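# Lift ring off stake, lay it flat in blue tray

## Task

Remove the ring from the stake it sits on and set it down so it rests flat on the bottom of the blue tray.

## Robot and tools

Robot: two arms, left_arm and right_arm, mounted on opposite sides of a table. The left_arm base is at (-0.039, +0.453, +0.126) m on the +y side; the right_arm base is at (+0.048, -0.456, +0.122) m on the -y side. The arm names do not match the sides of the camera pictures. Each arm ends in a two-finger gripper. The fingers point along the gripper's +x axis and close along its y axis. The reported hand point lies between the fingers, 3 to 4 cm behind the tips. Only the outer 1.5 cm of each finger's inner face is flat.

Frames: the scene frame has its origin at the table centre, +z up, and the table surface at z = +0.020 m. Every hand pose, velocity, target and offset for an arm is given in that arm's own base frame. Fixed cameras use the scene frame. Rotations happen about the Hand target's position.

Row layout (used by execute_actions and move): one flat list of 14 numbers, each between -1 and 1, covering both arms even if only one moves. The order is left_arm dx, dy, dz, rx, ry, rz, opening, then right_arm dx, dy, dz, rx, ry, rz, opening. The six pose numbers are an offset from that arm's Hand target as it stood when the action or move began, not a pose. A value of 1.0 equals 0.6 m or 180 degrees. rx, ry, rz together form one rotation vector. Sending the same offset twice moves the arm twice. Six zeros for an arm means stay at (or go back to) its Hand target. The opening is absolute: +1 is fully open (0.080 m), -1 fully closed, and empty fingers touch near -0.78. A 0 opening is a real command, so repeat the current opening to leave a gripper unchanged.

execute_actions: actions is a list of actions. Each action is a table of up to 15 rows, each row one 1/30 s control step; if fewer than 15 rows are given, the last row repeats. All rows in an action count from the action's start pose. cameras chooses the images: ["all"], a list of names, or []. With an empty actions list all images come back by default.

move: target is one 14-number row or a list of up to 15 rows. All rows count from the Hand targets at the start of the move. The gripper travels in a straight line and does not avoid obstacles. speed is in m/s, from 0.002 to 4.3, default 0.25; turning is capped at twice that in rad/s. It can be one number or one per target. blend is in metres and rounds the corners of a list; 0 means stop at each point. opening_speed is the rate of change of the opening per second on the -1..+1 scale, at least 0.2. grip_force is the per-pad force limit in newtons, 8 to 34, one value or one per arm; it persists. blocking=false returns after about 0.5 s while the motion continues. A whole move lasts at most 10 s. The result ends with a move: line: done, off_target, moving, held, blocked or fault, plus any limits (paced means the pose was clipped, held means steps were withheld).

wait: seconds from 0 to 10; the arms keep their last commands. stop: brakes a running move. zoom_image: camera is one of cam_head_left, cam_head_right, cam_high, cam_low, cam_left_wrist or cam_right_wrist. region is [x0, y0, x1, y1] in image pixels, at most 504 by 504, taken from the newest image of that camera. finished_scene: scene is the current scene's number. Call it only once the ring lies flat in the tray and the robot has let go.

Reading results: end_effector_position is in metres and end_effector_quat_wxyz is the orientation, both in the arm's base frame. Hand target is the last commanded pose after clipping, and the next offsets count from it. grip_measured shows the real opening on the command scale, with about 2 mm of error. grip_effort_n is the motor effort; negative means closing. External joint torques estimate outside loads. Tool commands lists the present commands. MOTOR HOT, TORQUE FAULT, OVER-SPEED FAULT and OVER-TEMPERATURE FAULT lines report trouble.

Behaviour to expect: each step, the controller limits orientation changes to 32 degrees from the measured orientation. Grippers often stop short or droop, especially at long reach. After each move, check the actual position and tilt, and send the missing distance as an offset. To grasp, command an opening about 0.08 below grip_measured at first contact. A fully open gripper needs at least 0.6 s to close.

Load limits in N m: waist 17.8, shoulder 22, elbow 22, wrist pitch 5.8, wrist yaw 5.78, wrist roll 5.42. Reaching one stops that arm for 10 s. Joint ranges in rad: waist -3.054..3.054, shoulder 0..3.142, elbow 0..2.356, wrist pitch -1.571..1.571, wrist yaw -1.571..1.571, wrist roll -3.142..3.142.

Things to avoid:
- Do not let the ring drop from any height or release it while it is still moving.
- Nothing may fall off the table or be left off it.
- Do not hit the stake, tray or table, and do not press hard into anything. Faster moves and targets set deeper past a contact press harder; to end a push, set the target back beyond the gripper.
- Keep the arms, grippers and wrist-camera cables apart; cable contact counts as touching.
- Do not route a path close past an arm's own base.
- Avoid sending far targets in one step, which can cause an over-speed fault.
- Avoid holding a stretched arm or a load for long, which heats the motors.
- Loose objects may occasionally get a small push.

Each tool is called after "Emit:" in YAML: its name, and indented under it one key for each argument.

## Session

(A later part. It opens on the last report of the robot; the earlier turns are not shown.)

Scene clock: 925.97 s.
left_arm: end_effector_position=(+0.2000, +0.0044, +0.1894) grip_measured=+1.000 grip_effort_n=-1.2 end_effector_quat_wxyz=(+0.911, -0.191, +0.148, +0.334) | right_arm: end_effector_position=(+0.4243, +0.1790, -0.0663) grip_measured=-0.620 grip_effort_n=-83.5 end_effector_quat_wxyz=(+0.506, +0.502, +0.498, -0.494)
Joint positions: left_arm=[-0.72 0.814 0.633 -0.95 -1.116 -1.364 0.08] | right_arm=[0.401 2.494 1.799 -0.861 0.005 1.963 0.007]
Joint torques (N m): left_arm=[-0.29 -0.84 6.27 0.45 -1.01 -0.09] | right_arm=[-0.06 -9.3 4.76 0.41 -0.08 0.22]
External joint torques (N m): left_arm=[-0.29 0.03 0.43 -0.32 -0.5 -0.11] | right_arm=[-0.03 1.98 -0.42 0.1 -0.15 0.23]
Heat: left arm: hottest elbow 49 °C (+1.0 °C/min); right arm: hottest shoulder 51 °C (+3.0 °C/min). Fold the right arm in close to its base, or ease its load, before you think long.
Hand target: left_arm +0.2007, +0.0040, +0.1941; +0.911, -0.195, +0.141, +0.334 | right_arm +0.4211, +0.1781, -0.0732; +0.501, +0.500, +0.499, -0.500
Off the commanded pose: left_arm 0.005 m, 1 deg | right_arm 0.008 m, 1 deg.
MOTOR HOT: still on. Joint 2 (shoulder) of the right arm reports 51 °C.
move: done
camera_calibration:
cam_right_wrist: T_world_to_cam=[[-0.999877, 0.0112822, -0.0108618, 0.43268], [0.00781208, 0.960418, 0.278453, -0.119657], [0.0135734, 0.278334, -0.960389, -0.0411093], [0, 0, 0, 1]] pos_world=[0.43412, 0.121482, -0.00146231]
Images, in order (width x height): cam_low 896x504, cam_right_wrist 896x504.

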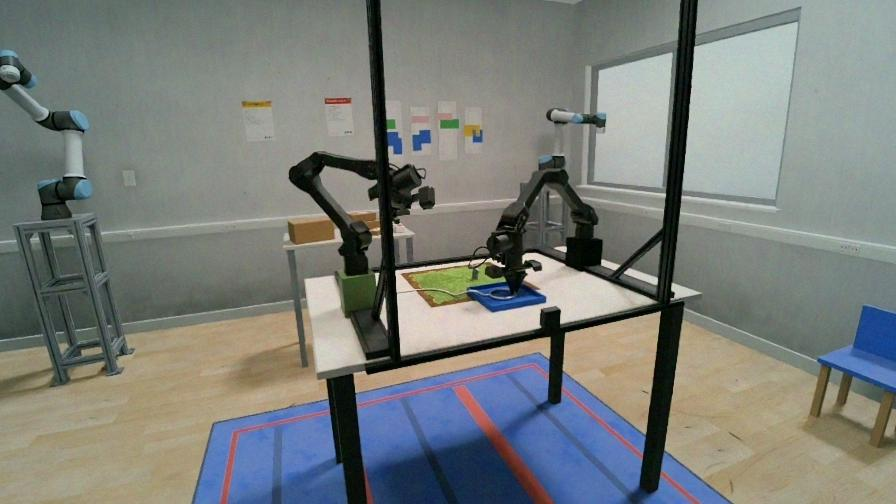

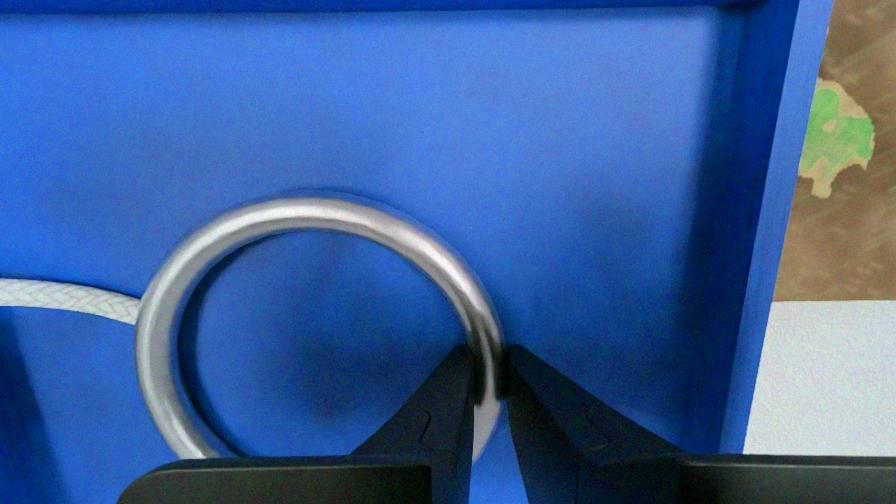

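Emit:
move:
  target: [0, 0, 0, 0, 0, 0, 1, -0.002, 0.0, -0.0117, 0, 0, 0, -0.68]
  speed: 0.05
  cameras: ["cam_right_wrist", "cam_low"]

Emit:
zoom_image:
  camera: "cam_low"
  region: [460, 260, 550, 320]

Scene clock: 936.03 s.
left_arm: end_effector_position=(+0.2000, +0.0044, +0.1894) grip_measured=+1.000 grip_effort_n=-1.2 end_effector_quat_wxyz=(+0.911, -0.191, +0.148, +0.334) | right_arm: end_effector_position=(+0.4243, +0.1790, -0.0690) grip_measured=-0.620 grip_effort_n=-83.5 end_effector_quat_wxyz=(+0.506, +0.504, +0.497, -0.492)
Joint positions: left_arm=[-0.72 0.814 0.633 -0.95 -1.116 -1.364 0.08] | right_arm=[0.401 2.496 1.789 -0.845 0.005 1.964 0.007]
Joint torques (N m): left_arm=[-0.25 -0.91 6.24 0.45 -1.01 -0.09] | right_arm=[0.03 -8.41 4.32 0.91 -0.08 0.23]
External joint torques (N m): left_arm=[-0.26 -0.04 0.38 -0.32 -0.49 -0.11] | right_arm=[0.02 2.91 -0.85 0.6 -0.14 0.23]
Heat: left arm: hottest elbow 49 °C (+1.0 °C/min); right arm: hottest shoulder 50 °C (+0.0 °C/min). Fold the right arm in close to its base, or ease its load, before you think long.
Hand target: left_arm +0.2007, +0.0040, +0.1941; +0.911, -0.195, +0.141, +0.334 | right_arm +0.4199, +0.1781, -0.0801; +0.501, +0.500, +0.499, -0.500
Off the commanded pose: left_arm 0.005 m, 1 deg | right_arm 0.012 m, 1 deg.
MOTOR HOT: still on. Joint 2 (shoulder) of the right arm reports 50 °C.
move: off_target (right_arm)
camera_calibration:
cam_right_wrist: T_world_to_cam=[[-0.999808, 0.0120718, -0.015404, 0.432111], [0.00726907, 0.959852, 0.280413, -0.118469], [0.0181706, 0.280247, -0.959756, -0.0459813], [0, 0, 0, 1]] pos_world=[0.433725, 0.121382, -0.00425434]
Images, in order (width x height): cam_low 896x504, cam_right_wrist 896x504.

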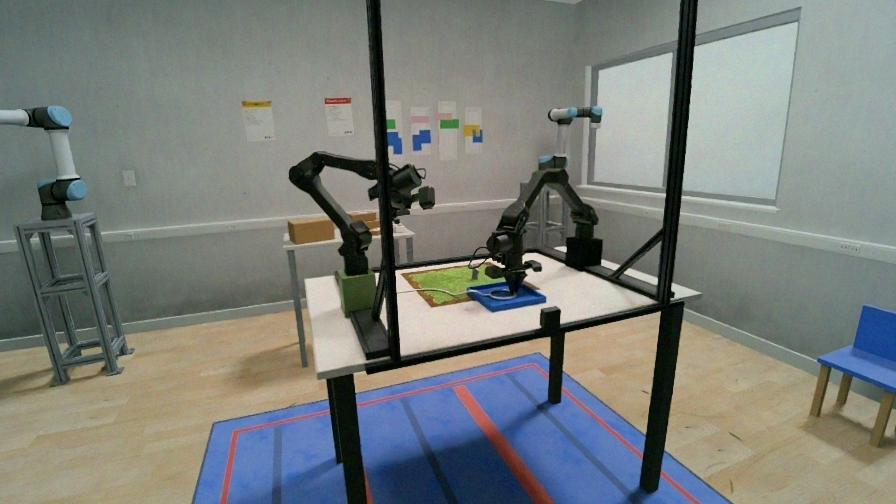

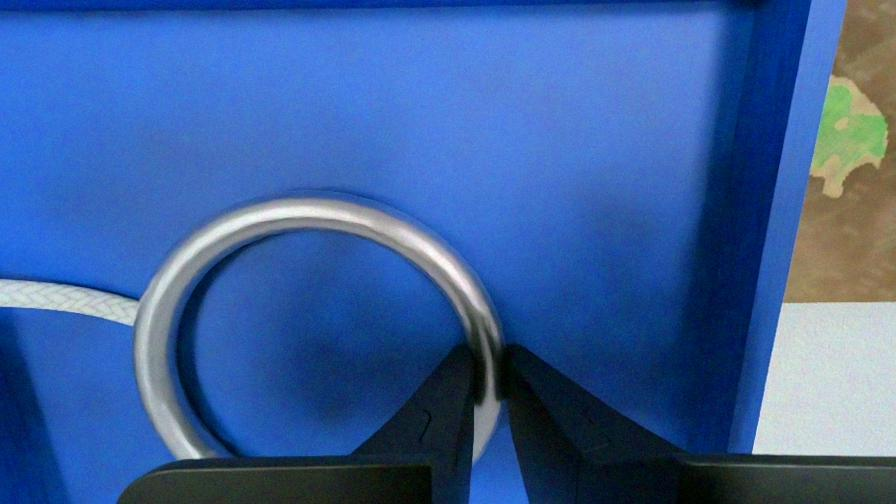

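Scaled by 5.600 from the camera's 896x504 image, which has a finer 1280x720 frame.

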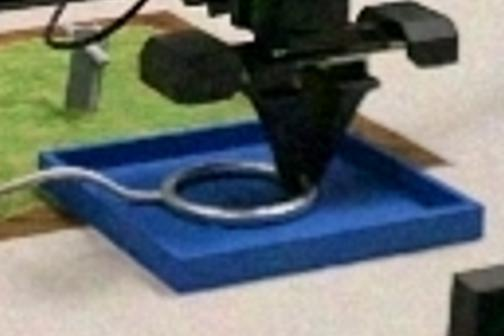

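Emit:
move:
  target:
    - [0, 0, 0, 0, 0, 0, 1, 0.0052, 0.0, 0.0133, 0, 0, 0, -0.68]
    - [0, 0, 0, 0, 0, 0, 1, 0.0052, 0.0, 0.0133, 0, 0, 0, -0.4]
  speed: 0.05
  opening_speed: 0.4
  cameras: ["cam_right_wrist", "cam_low"]

Emit:
zoom_image:
  camera: "cam_low"
  region: [460, 260, 550, 320]

Scene clock: 957.77 s.
left_arm: end_effector_position=(+0.2000, +0.0044, +0.1894) grip_measured=+1.000 grip_effort_n=-0.7 end_effector_quat_wxyz=(+0.911, -0.191, +0.148, +0.334) | right_arm: end_effector_position=(+0.4228, +0.1784, -0.0676) grip_measured=-0.404 grip_effort_n=17.9 end_effector_quat_wxyz=(+0.505, +0.500, +0.499, -0.496)
Joint positions: left_arm=[-0.72 0.814 0.633 -0.95 -1.116 -1.364 0.08] | right_arm=[0.401 2.497 1.798 -0.864 0.005 1.964 0.017]
Joint torques (N m): left_arm=[-0.38 -0.91 6.23 0.45 -1.01 -0.08] | right_arm=[-0.18 -9.01 6.52 0.05 -0.08 0.15]
External joint torques (N m): left_arm=[-0.39 -0.01 0.33 -0.33 -0.49 -0.09] | right_arm=[-0.1 2.44 1.29 -0.24 -0.15 0.15]
Heat: left arm: hottest elbow 49 °C (+1.0 °C/min); right arm: hottest shoulder 50 °C (-2.0 °C/min). Fold the right arm in close to its base, or ease its load, before you think long.
Hand target: left_arm +0.2007, +0.0040, +0.1941; +0.911, -0.195, +0.141, +0.334 | right_arm +0.4229, +0.1780, -0.0723; +0.501, +0.499, +0.499, -0.500
Off the commanded pose: left_arm 0.005 m, 1 deg | right_arm 0.005 m, 1 deg.
MOTOR HOT: still on. Joint 2 (shoulder) of the right arm reports 50 °C.
move: done
camera_calibration:
cam_right_wrist: T_world_to_cam=[[-0.999919, 0.0120744, -0.0041273, 0.431505], [0.0104686, 0.961183, 0.275712, -0.120173], [0.00729615, 0.275647, -0.961231, -0.0391042], [0, 0, 0, 1]] pos_world=[0.433013, 0.121077, -0.00267403]
Images, in order (width x height): cam_low 896x504, cam_right_wrist 896x504.

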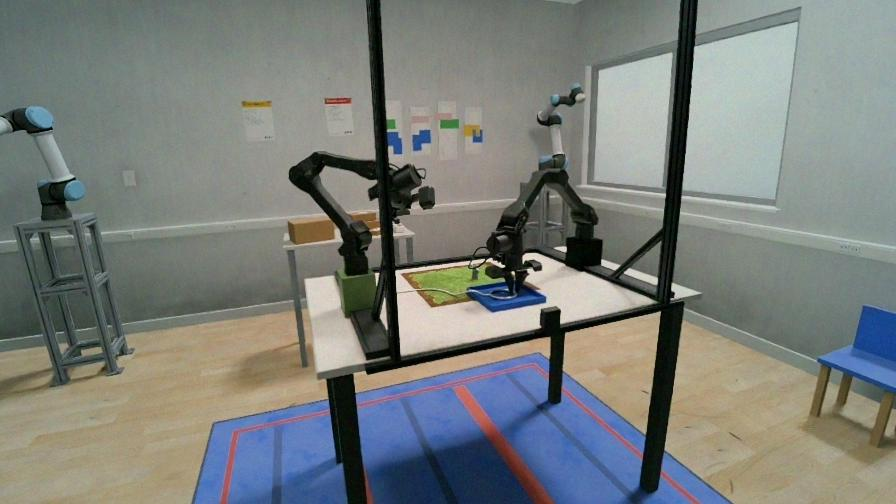

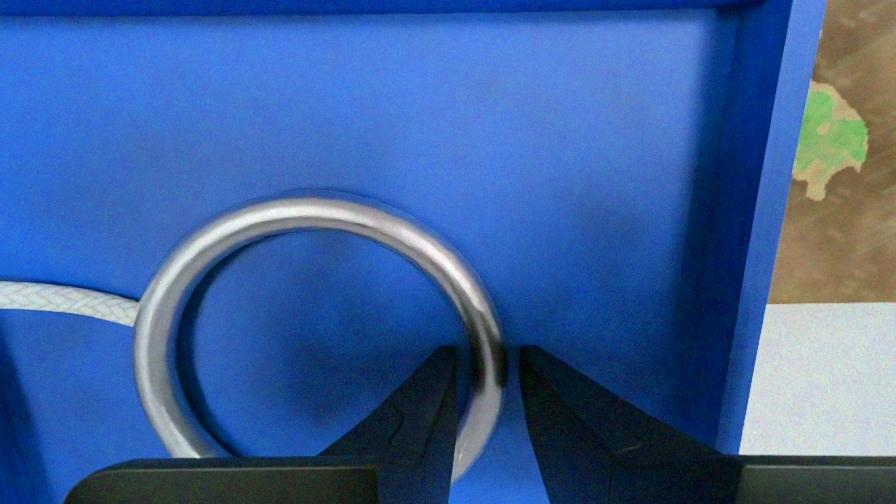

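Scaled by 5.600 from the camera's 896x504 image, which has a finer 1280x720 frame.

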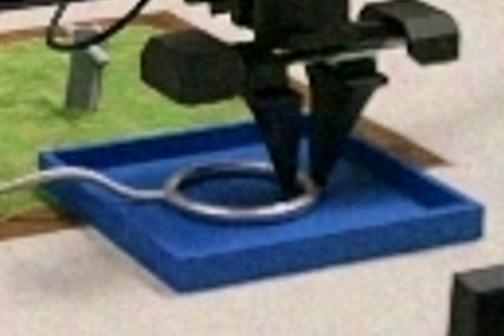

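Emit:
move:
  target: [0, 0, 0, 0, 0, 0, 1, 0.0, 0.0, 0.2, 0, 0, 0, -0.3]
  speed: 0.12
  cameras: ["cam_right_wrist", "cam_low", "cam_high"]

Emit:
zoom_image:
  camera: "cam_low"
  region: [430, 240, 550, 320]

Scene clock: 969.77 s.
left_arm: end_effector_position=(+0.2000, +0.0044, +0.1894) grip_measured=+1.000 grip_effort_n=-0.7 end_effector_quat_wxyz=(+0.911, -0.191, +0.148, +0.334) | right_arm: end_effector_position=(+0.4208, +0.1775, +0.0419) grip_measured=-0.303 grip_effort_n=17.9 end_effector_quat_wxyz=(+0.502, +0.492, +0.502, -0.504)
Joint positions: left_arm=[-0.72 0.814 0.633 -0.95 -1.116 -1.364 0.08] | right_arm=[0.401 2.37 2.021 -1.236 0.005 1.964 0.021]
Joint torques (N m): left_arm=[-0.3 -0.86 6.31 0.46 -1 -0.07] | right_arm=[-0.19 -11.64 7.07 0.02 -0.09 0.15]
External joint torques (N m): left_arm=[-0.31 0.04 0.35 -0.33 -0.47 -0.08] | right_arm=[-0.2 -0.47 1.41 -0.25 -0.14 0.15]
Heat: left arm: hottest elbow 49 °C (+1.0 °C/min); right arm: hottest shoulder 51 °C (-1.0 °C/min). Fold the right arm in close to its base, or ease its load, before you think long.
Hand target: left_arm +0.2007, +0.0040, +0.1941; +0.911, -0.195, +0.141, +0.334 | right_arm +0.4230, +0.1780, +0.0478; +0.501, +0.500, +0.499, -0.500
Off the commanded pose: left_arm 0.005 m, 1 deg | right_arm 0.006 m, 1 deg.
MOTOR HOT: still on. Joint 2 (shoulder) of the right arm reports 51 °C.
move: done
camera_calibration:
cam_right_wrist: T_world_to_cam=[[-0.999786, 0.012106, 0.0167946, 0.429037], [0.0161506, 0.963601, 0.266856, -0.151933], [-0.0129527, 0.26707, -0.96359, 0.0765379], [0, 0, 0, 1]] pos_world=[0.43239, 0.120768, 0.10709]
Images, in order (width x height): cam_high 896x504, cam_low 896x504, cam_right_wrist 896x504.

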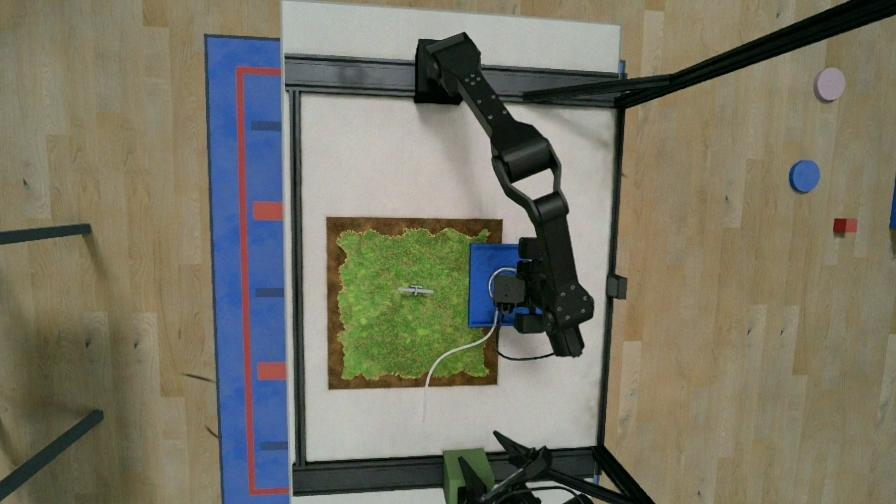

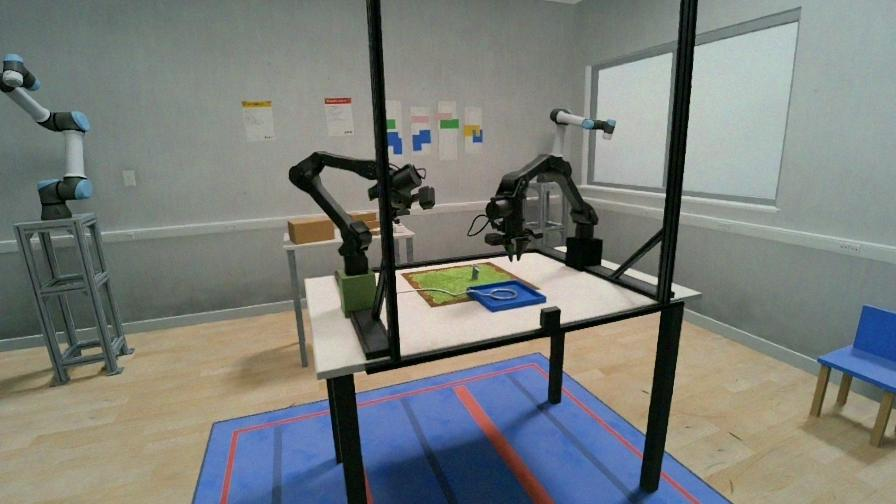

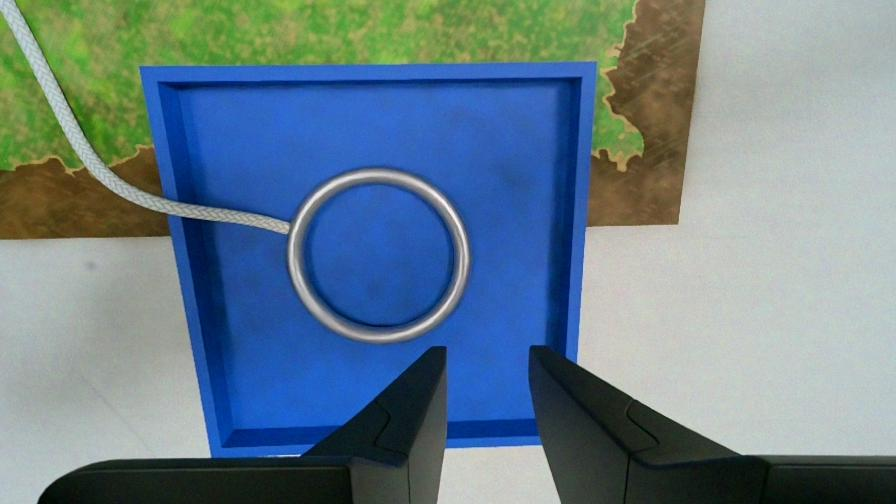

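Scaled by 4.200 from the camera's 896x504 image, which has a finer 1280x720 frame.

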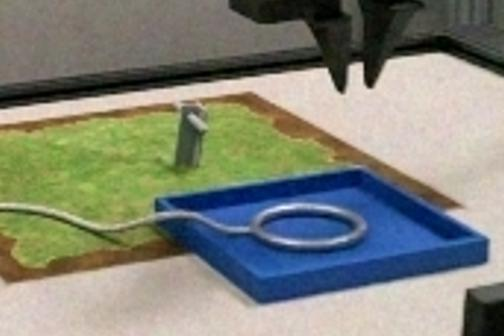

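Emit:
move:
  target: [0, 0, 0, 0, 0, 0, 1, -0.288, -0.297, 0.17, 0, 0, 0, 0.0]
  speed: 0.25
  cameras: ["cam_high", "cam_head_left", "cam_head_right", "cam_right_wrist"]

Emit:
zoom_image:
  camera: "cam_high"
  region: [380, 230, 560, 350]

Scene clock: 1040.30 s.
left_arm: end_effector_position=(+0.2000, +0.0044, +0.1894) grip_measured=+1.000 grip_effort_n=-0.7 end_effector_quat_wxyz=(+0.911, -0.191, +0.148, +0.334) | right_arm: end_effector_position=(+0.2529, -0.0002, +0.1501) grip_measured=-0.004 grip_effort_n=17.9 end_effector_quat_wxyz=(+0.501, +0.500, +0.497, -0.501)
Joint positions: left_arm=[-0.72 0.814 0.633 -0.95 -1.116 -1.364 0.08] | right_arm=[0.002 1.495 1.261 -1.334 0.005 1.577 0.035]
Joint torques (N m): left_arm=[-0.26 -0.85 6.29 0.45 -1.01 -0.08] | right_arm=[-0.15 -5.71 5 0.07 -0.09 -0.17]
External joint torques (N m): left_arm=[-0.27 0.06 0.38 -0.33 -0.48 -0.1] | right_arm=[-0.16 -0.59 -0.69 -0.21 -0.15 -0.17]
Heat: left arm: hottest elbow 49 °C (+0.0 °C/min); right arm: hottest shoulder 50 °C (+0.0 °C/min). Fold the right arm in close to its base, or ease its load, before you think long.
Hand target: left_arm +0.2007, +0.0040, +0.1941; +0.911, -0.195, +0.141, +0.334 | right_arm +0.2501, -0.0001, +0.1498; +0.501, +0.500, +0.499, -0.500
Off the commanded pose: left_arm 0.005 m, 1 deg | right_arm 0.003 m, 0 deg.
MOTOR HOT: still on. Joint 2 (shoulder) of the right arm reports 50 °C.
move: done
camera_calibration:
cam_right_wrist: T_world_to_cam=[[-0.999731, 0.0231166, 0.00165017, 0.263712], [0.0226923, 0.961941, 0.272312, -0.00931149], [0.00470756, 0.272276, -0.962208, 0.221486], [0, 0, 0, 1]] pos_world=[0.26281, -0.0574443, 0.215216]
Images, in order (width x height): cam_head_left 896x504, cam_head_right 896x504, cam_high 896x504, cam_right_wrist 896x504.

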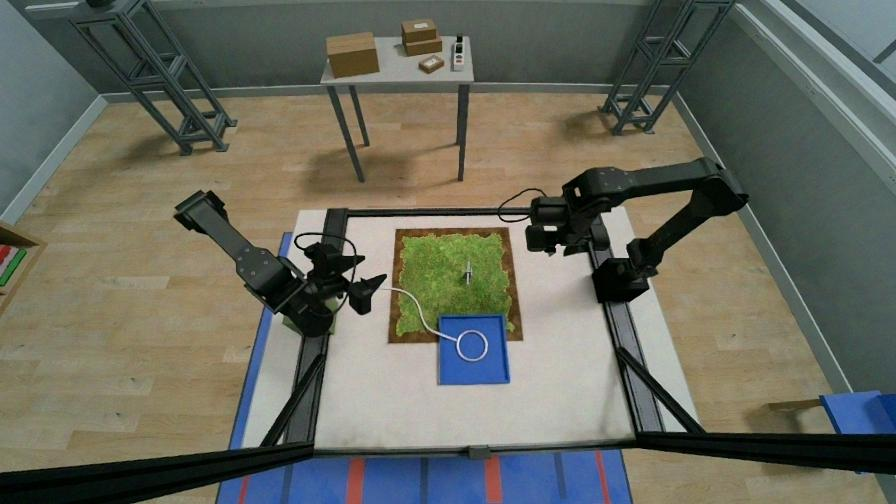

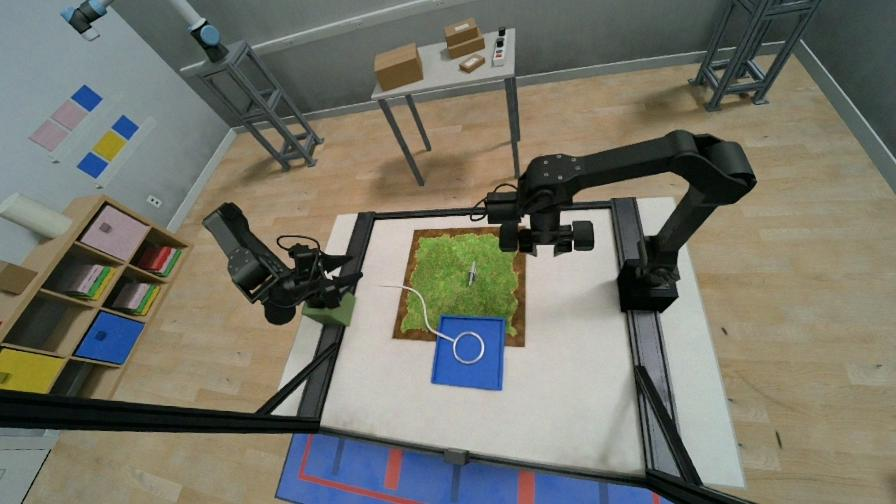

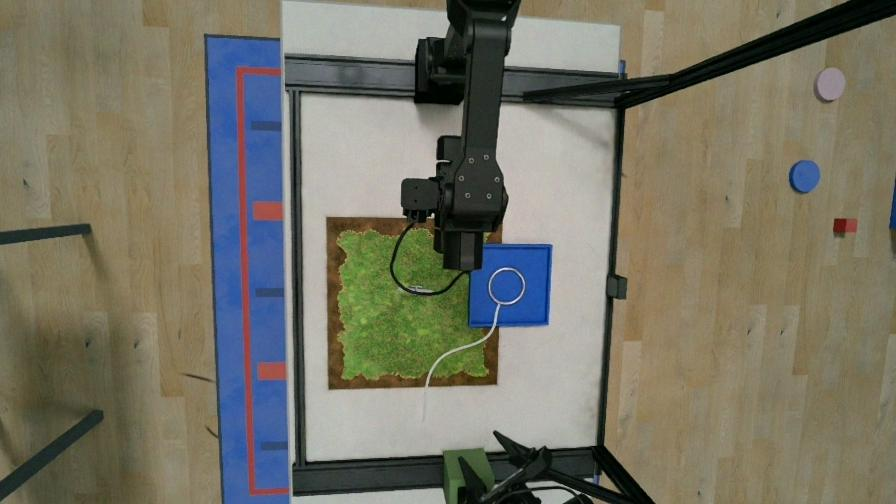

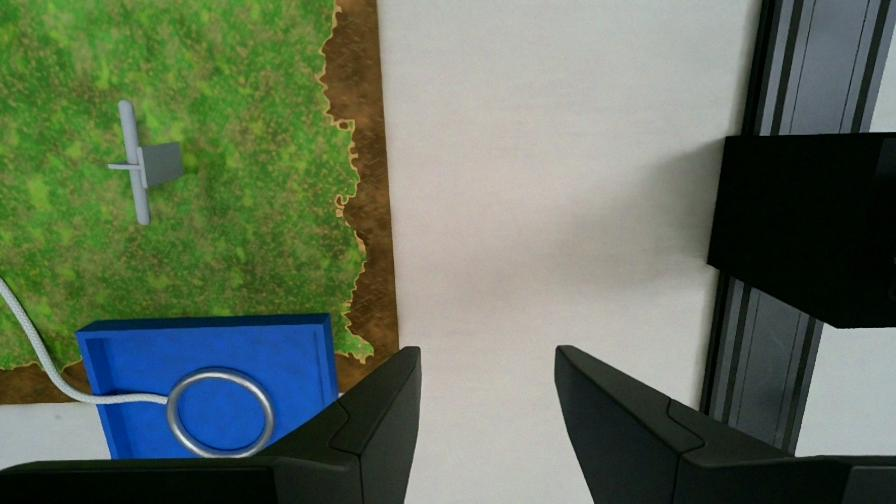

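Scaled by 2.800 from the camera's 896x504 image, which has a finer 1280x720 frame.

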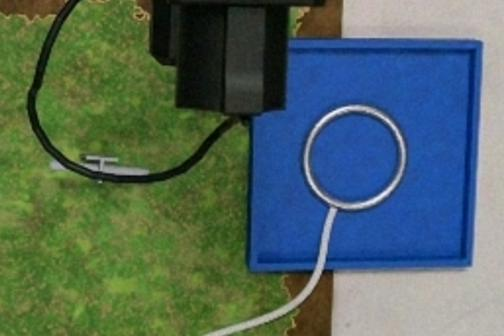

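Emit:
move:
  target: [0.382, -0.123, -0.2235, -0.0686, 0.3798, -0.2609, 0.0, 0, 0, 0, 0, 0, 0, 0.0]
  speed: 0.25
  cameras: ["cam_left_wrist", "cam_low", "cam_head_left"]

Scene clock: 1274.37 s.
left_arm: end_effector_position=(+0.4281, -0.0698, +0.0605) grip_measured=+0.003 grip_effort_n=-15.1 end_effector_quat_wxyz=(+0.707, +0.002, +0.707, +0.002) | right_arm: end_effector_position=(+0.2529, -0.0002, +0.1501) grip_measured=-0.004 grip_effort_n=17.9 end_effector_quat_wxyz=(+0.501, +0.500, +0.497, -0.501)
Joint positions: left_arm=[-0.164 2.24 1.872 -1.204 -0.005 -0.163 0.035] | right_arm=[0.002 1.495 1.261 -1.334 0.005 1.577 0.035]
Joint torques (N m): left_arm=[0.27 -8.76 5.8 -0.07 0.23 0.09] | right_arm=[-0.17 -5.7 4.98 0.07 -0.09 -0.17]
External joint torques (N m): left_arm=[0.27 1.26 0.34 -0.4 0.25 0.09] | right_arm=[-0.18 -0.57 -0.75 -0.23 -0.15 -0.17]
Heat: left arm: hottest elbow 50 °C (+0.0 °C/min); right arm: hottest shoulder 36 °C (-1.0 °C/min). Fold the left arm in close to its base, or ease its load, before you think long.
Hand target: left_arm +0.4300, -0.0696, +0.0600; +0.707, +0.000, +0.707, -0.001 | right_arm +0.2502, -0.0001, +0.1498; +0.501, +0.500, +0.499, -0.500
Off the commanded pose: left_arm 0.002 m, 0 deg | right_arm 0.003 m, 0 deg.
MOTOR HOT: joint 3 (elbow) of the left arm reports 50 °C; the controller stops that arm at 95 °C. To cool a motor, set the load down, stop pushing, or move to a pose that needs little force.
MOTOR HOT: cleared for the motors of the right arm.
move: done
camera_calibration:
cam_left_wrist: T_world_to_cam=[[0.00253982, -0.999016, -0.0442797, -0.0537151], [-0.979305, -0.011446, 0.202067, 0.450684], [-0.202375, 0.0428501, -0.97837, 0.224364], [0, 0, 0, 1]] pos_world=[0.486899, -0.0581177, 0.126064]
Images, in order (width x height): cam_head_left 896x504, cam_low 896x504, cam_left_wrist 896x504.

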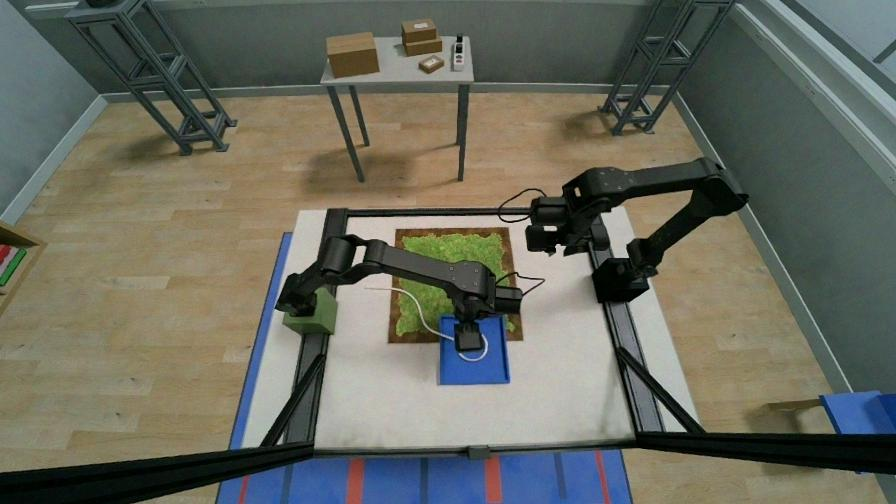

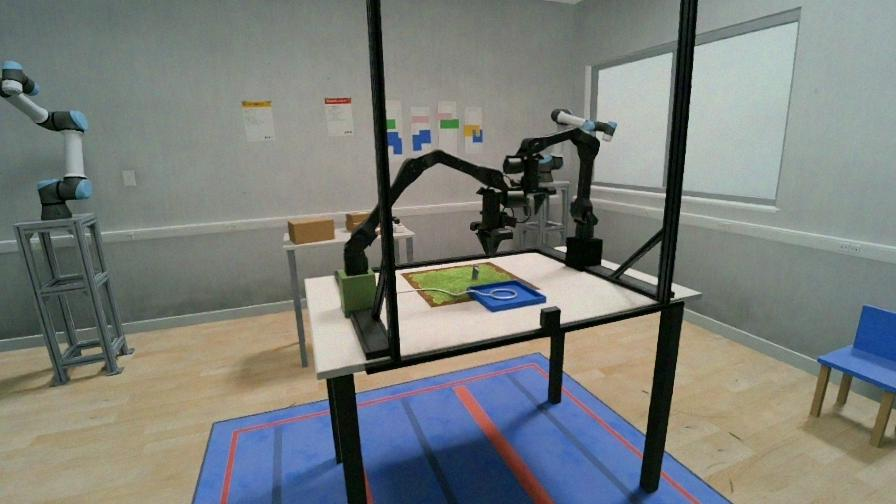

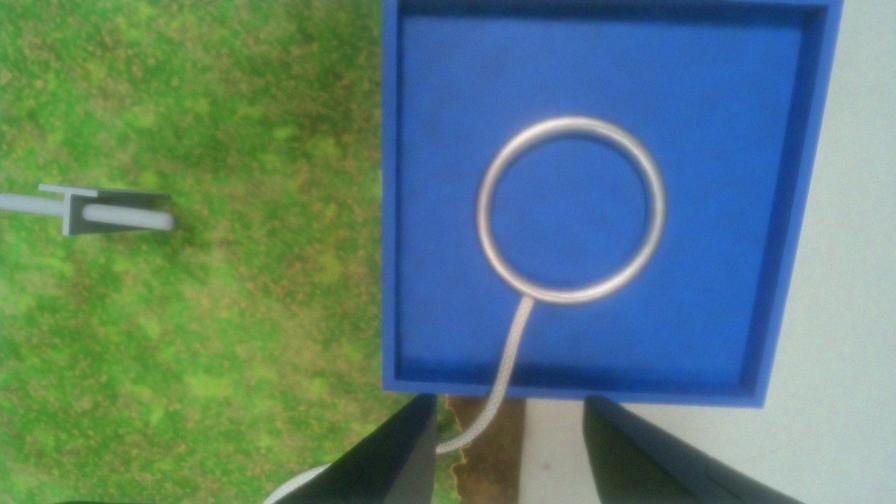

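Emit:
finished_scene:
  scene: 1

The scene is finished: the task was done.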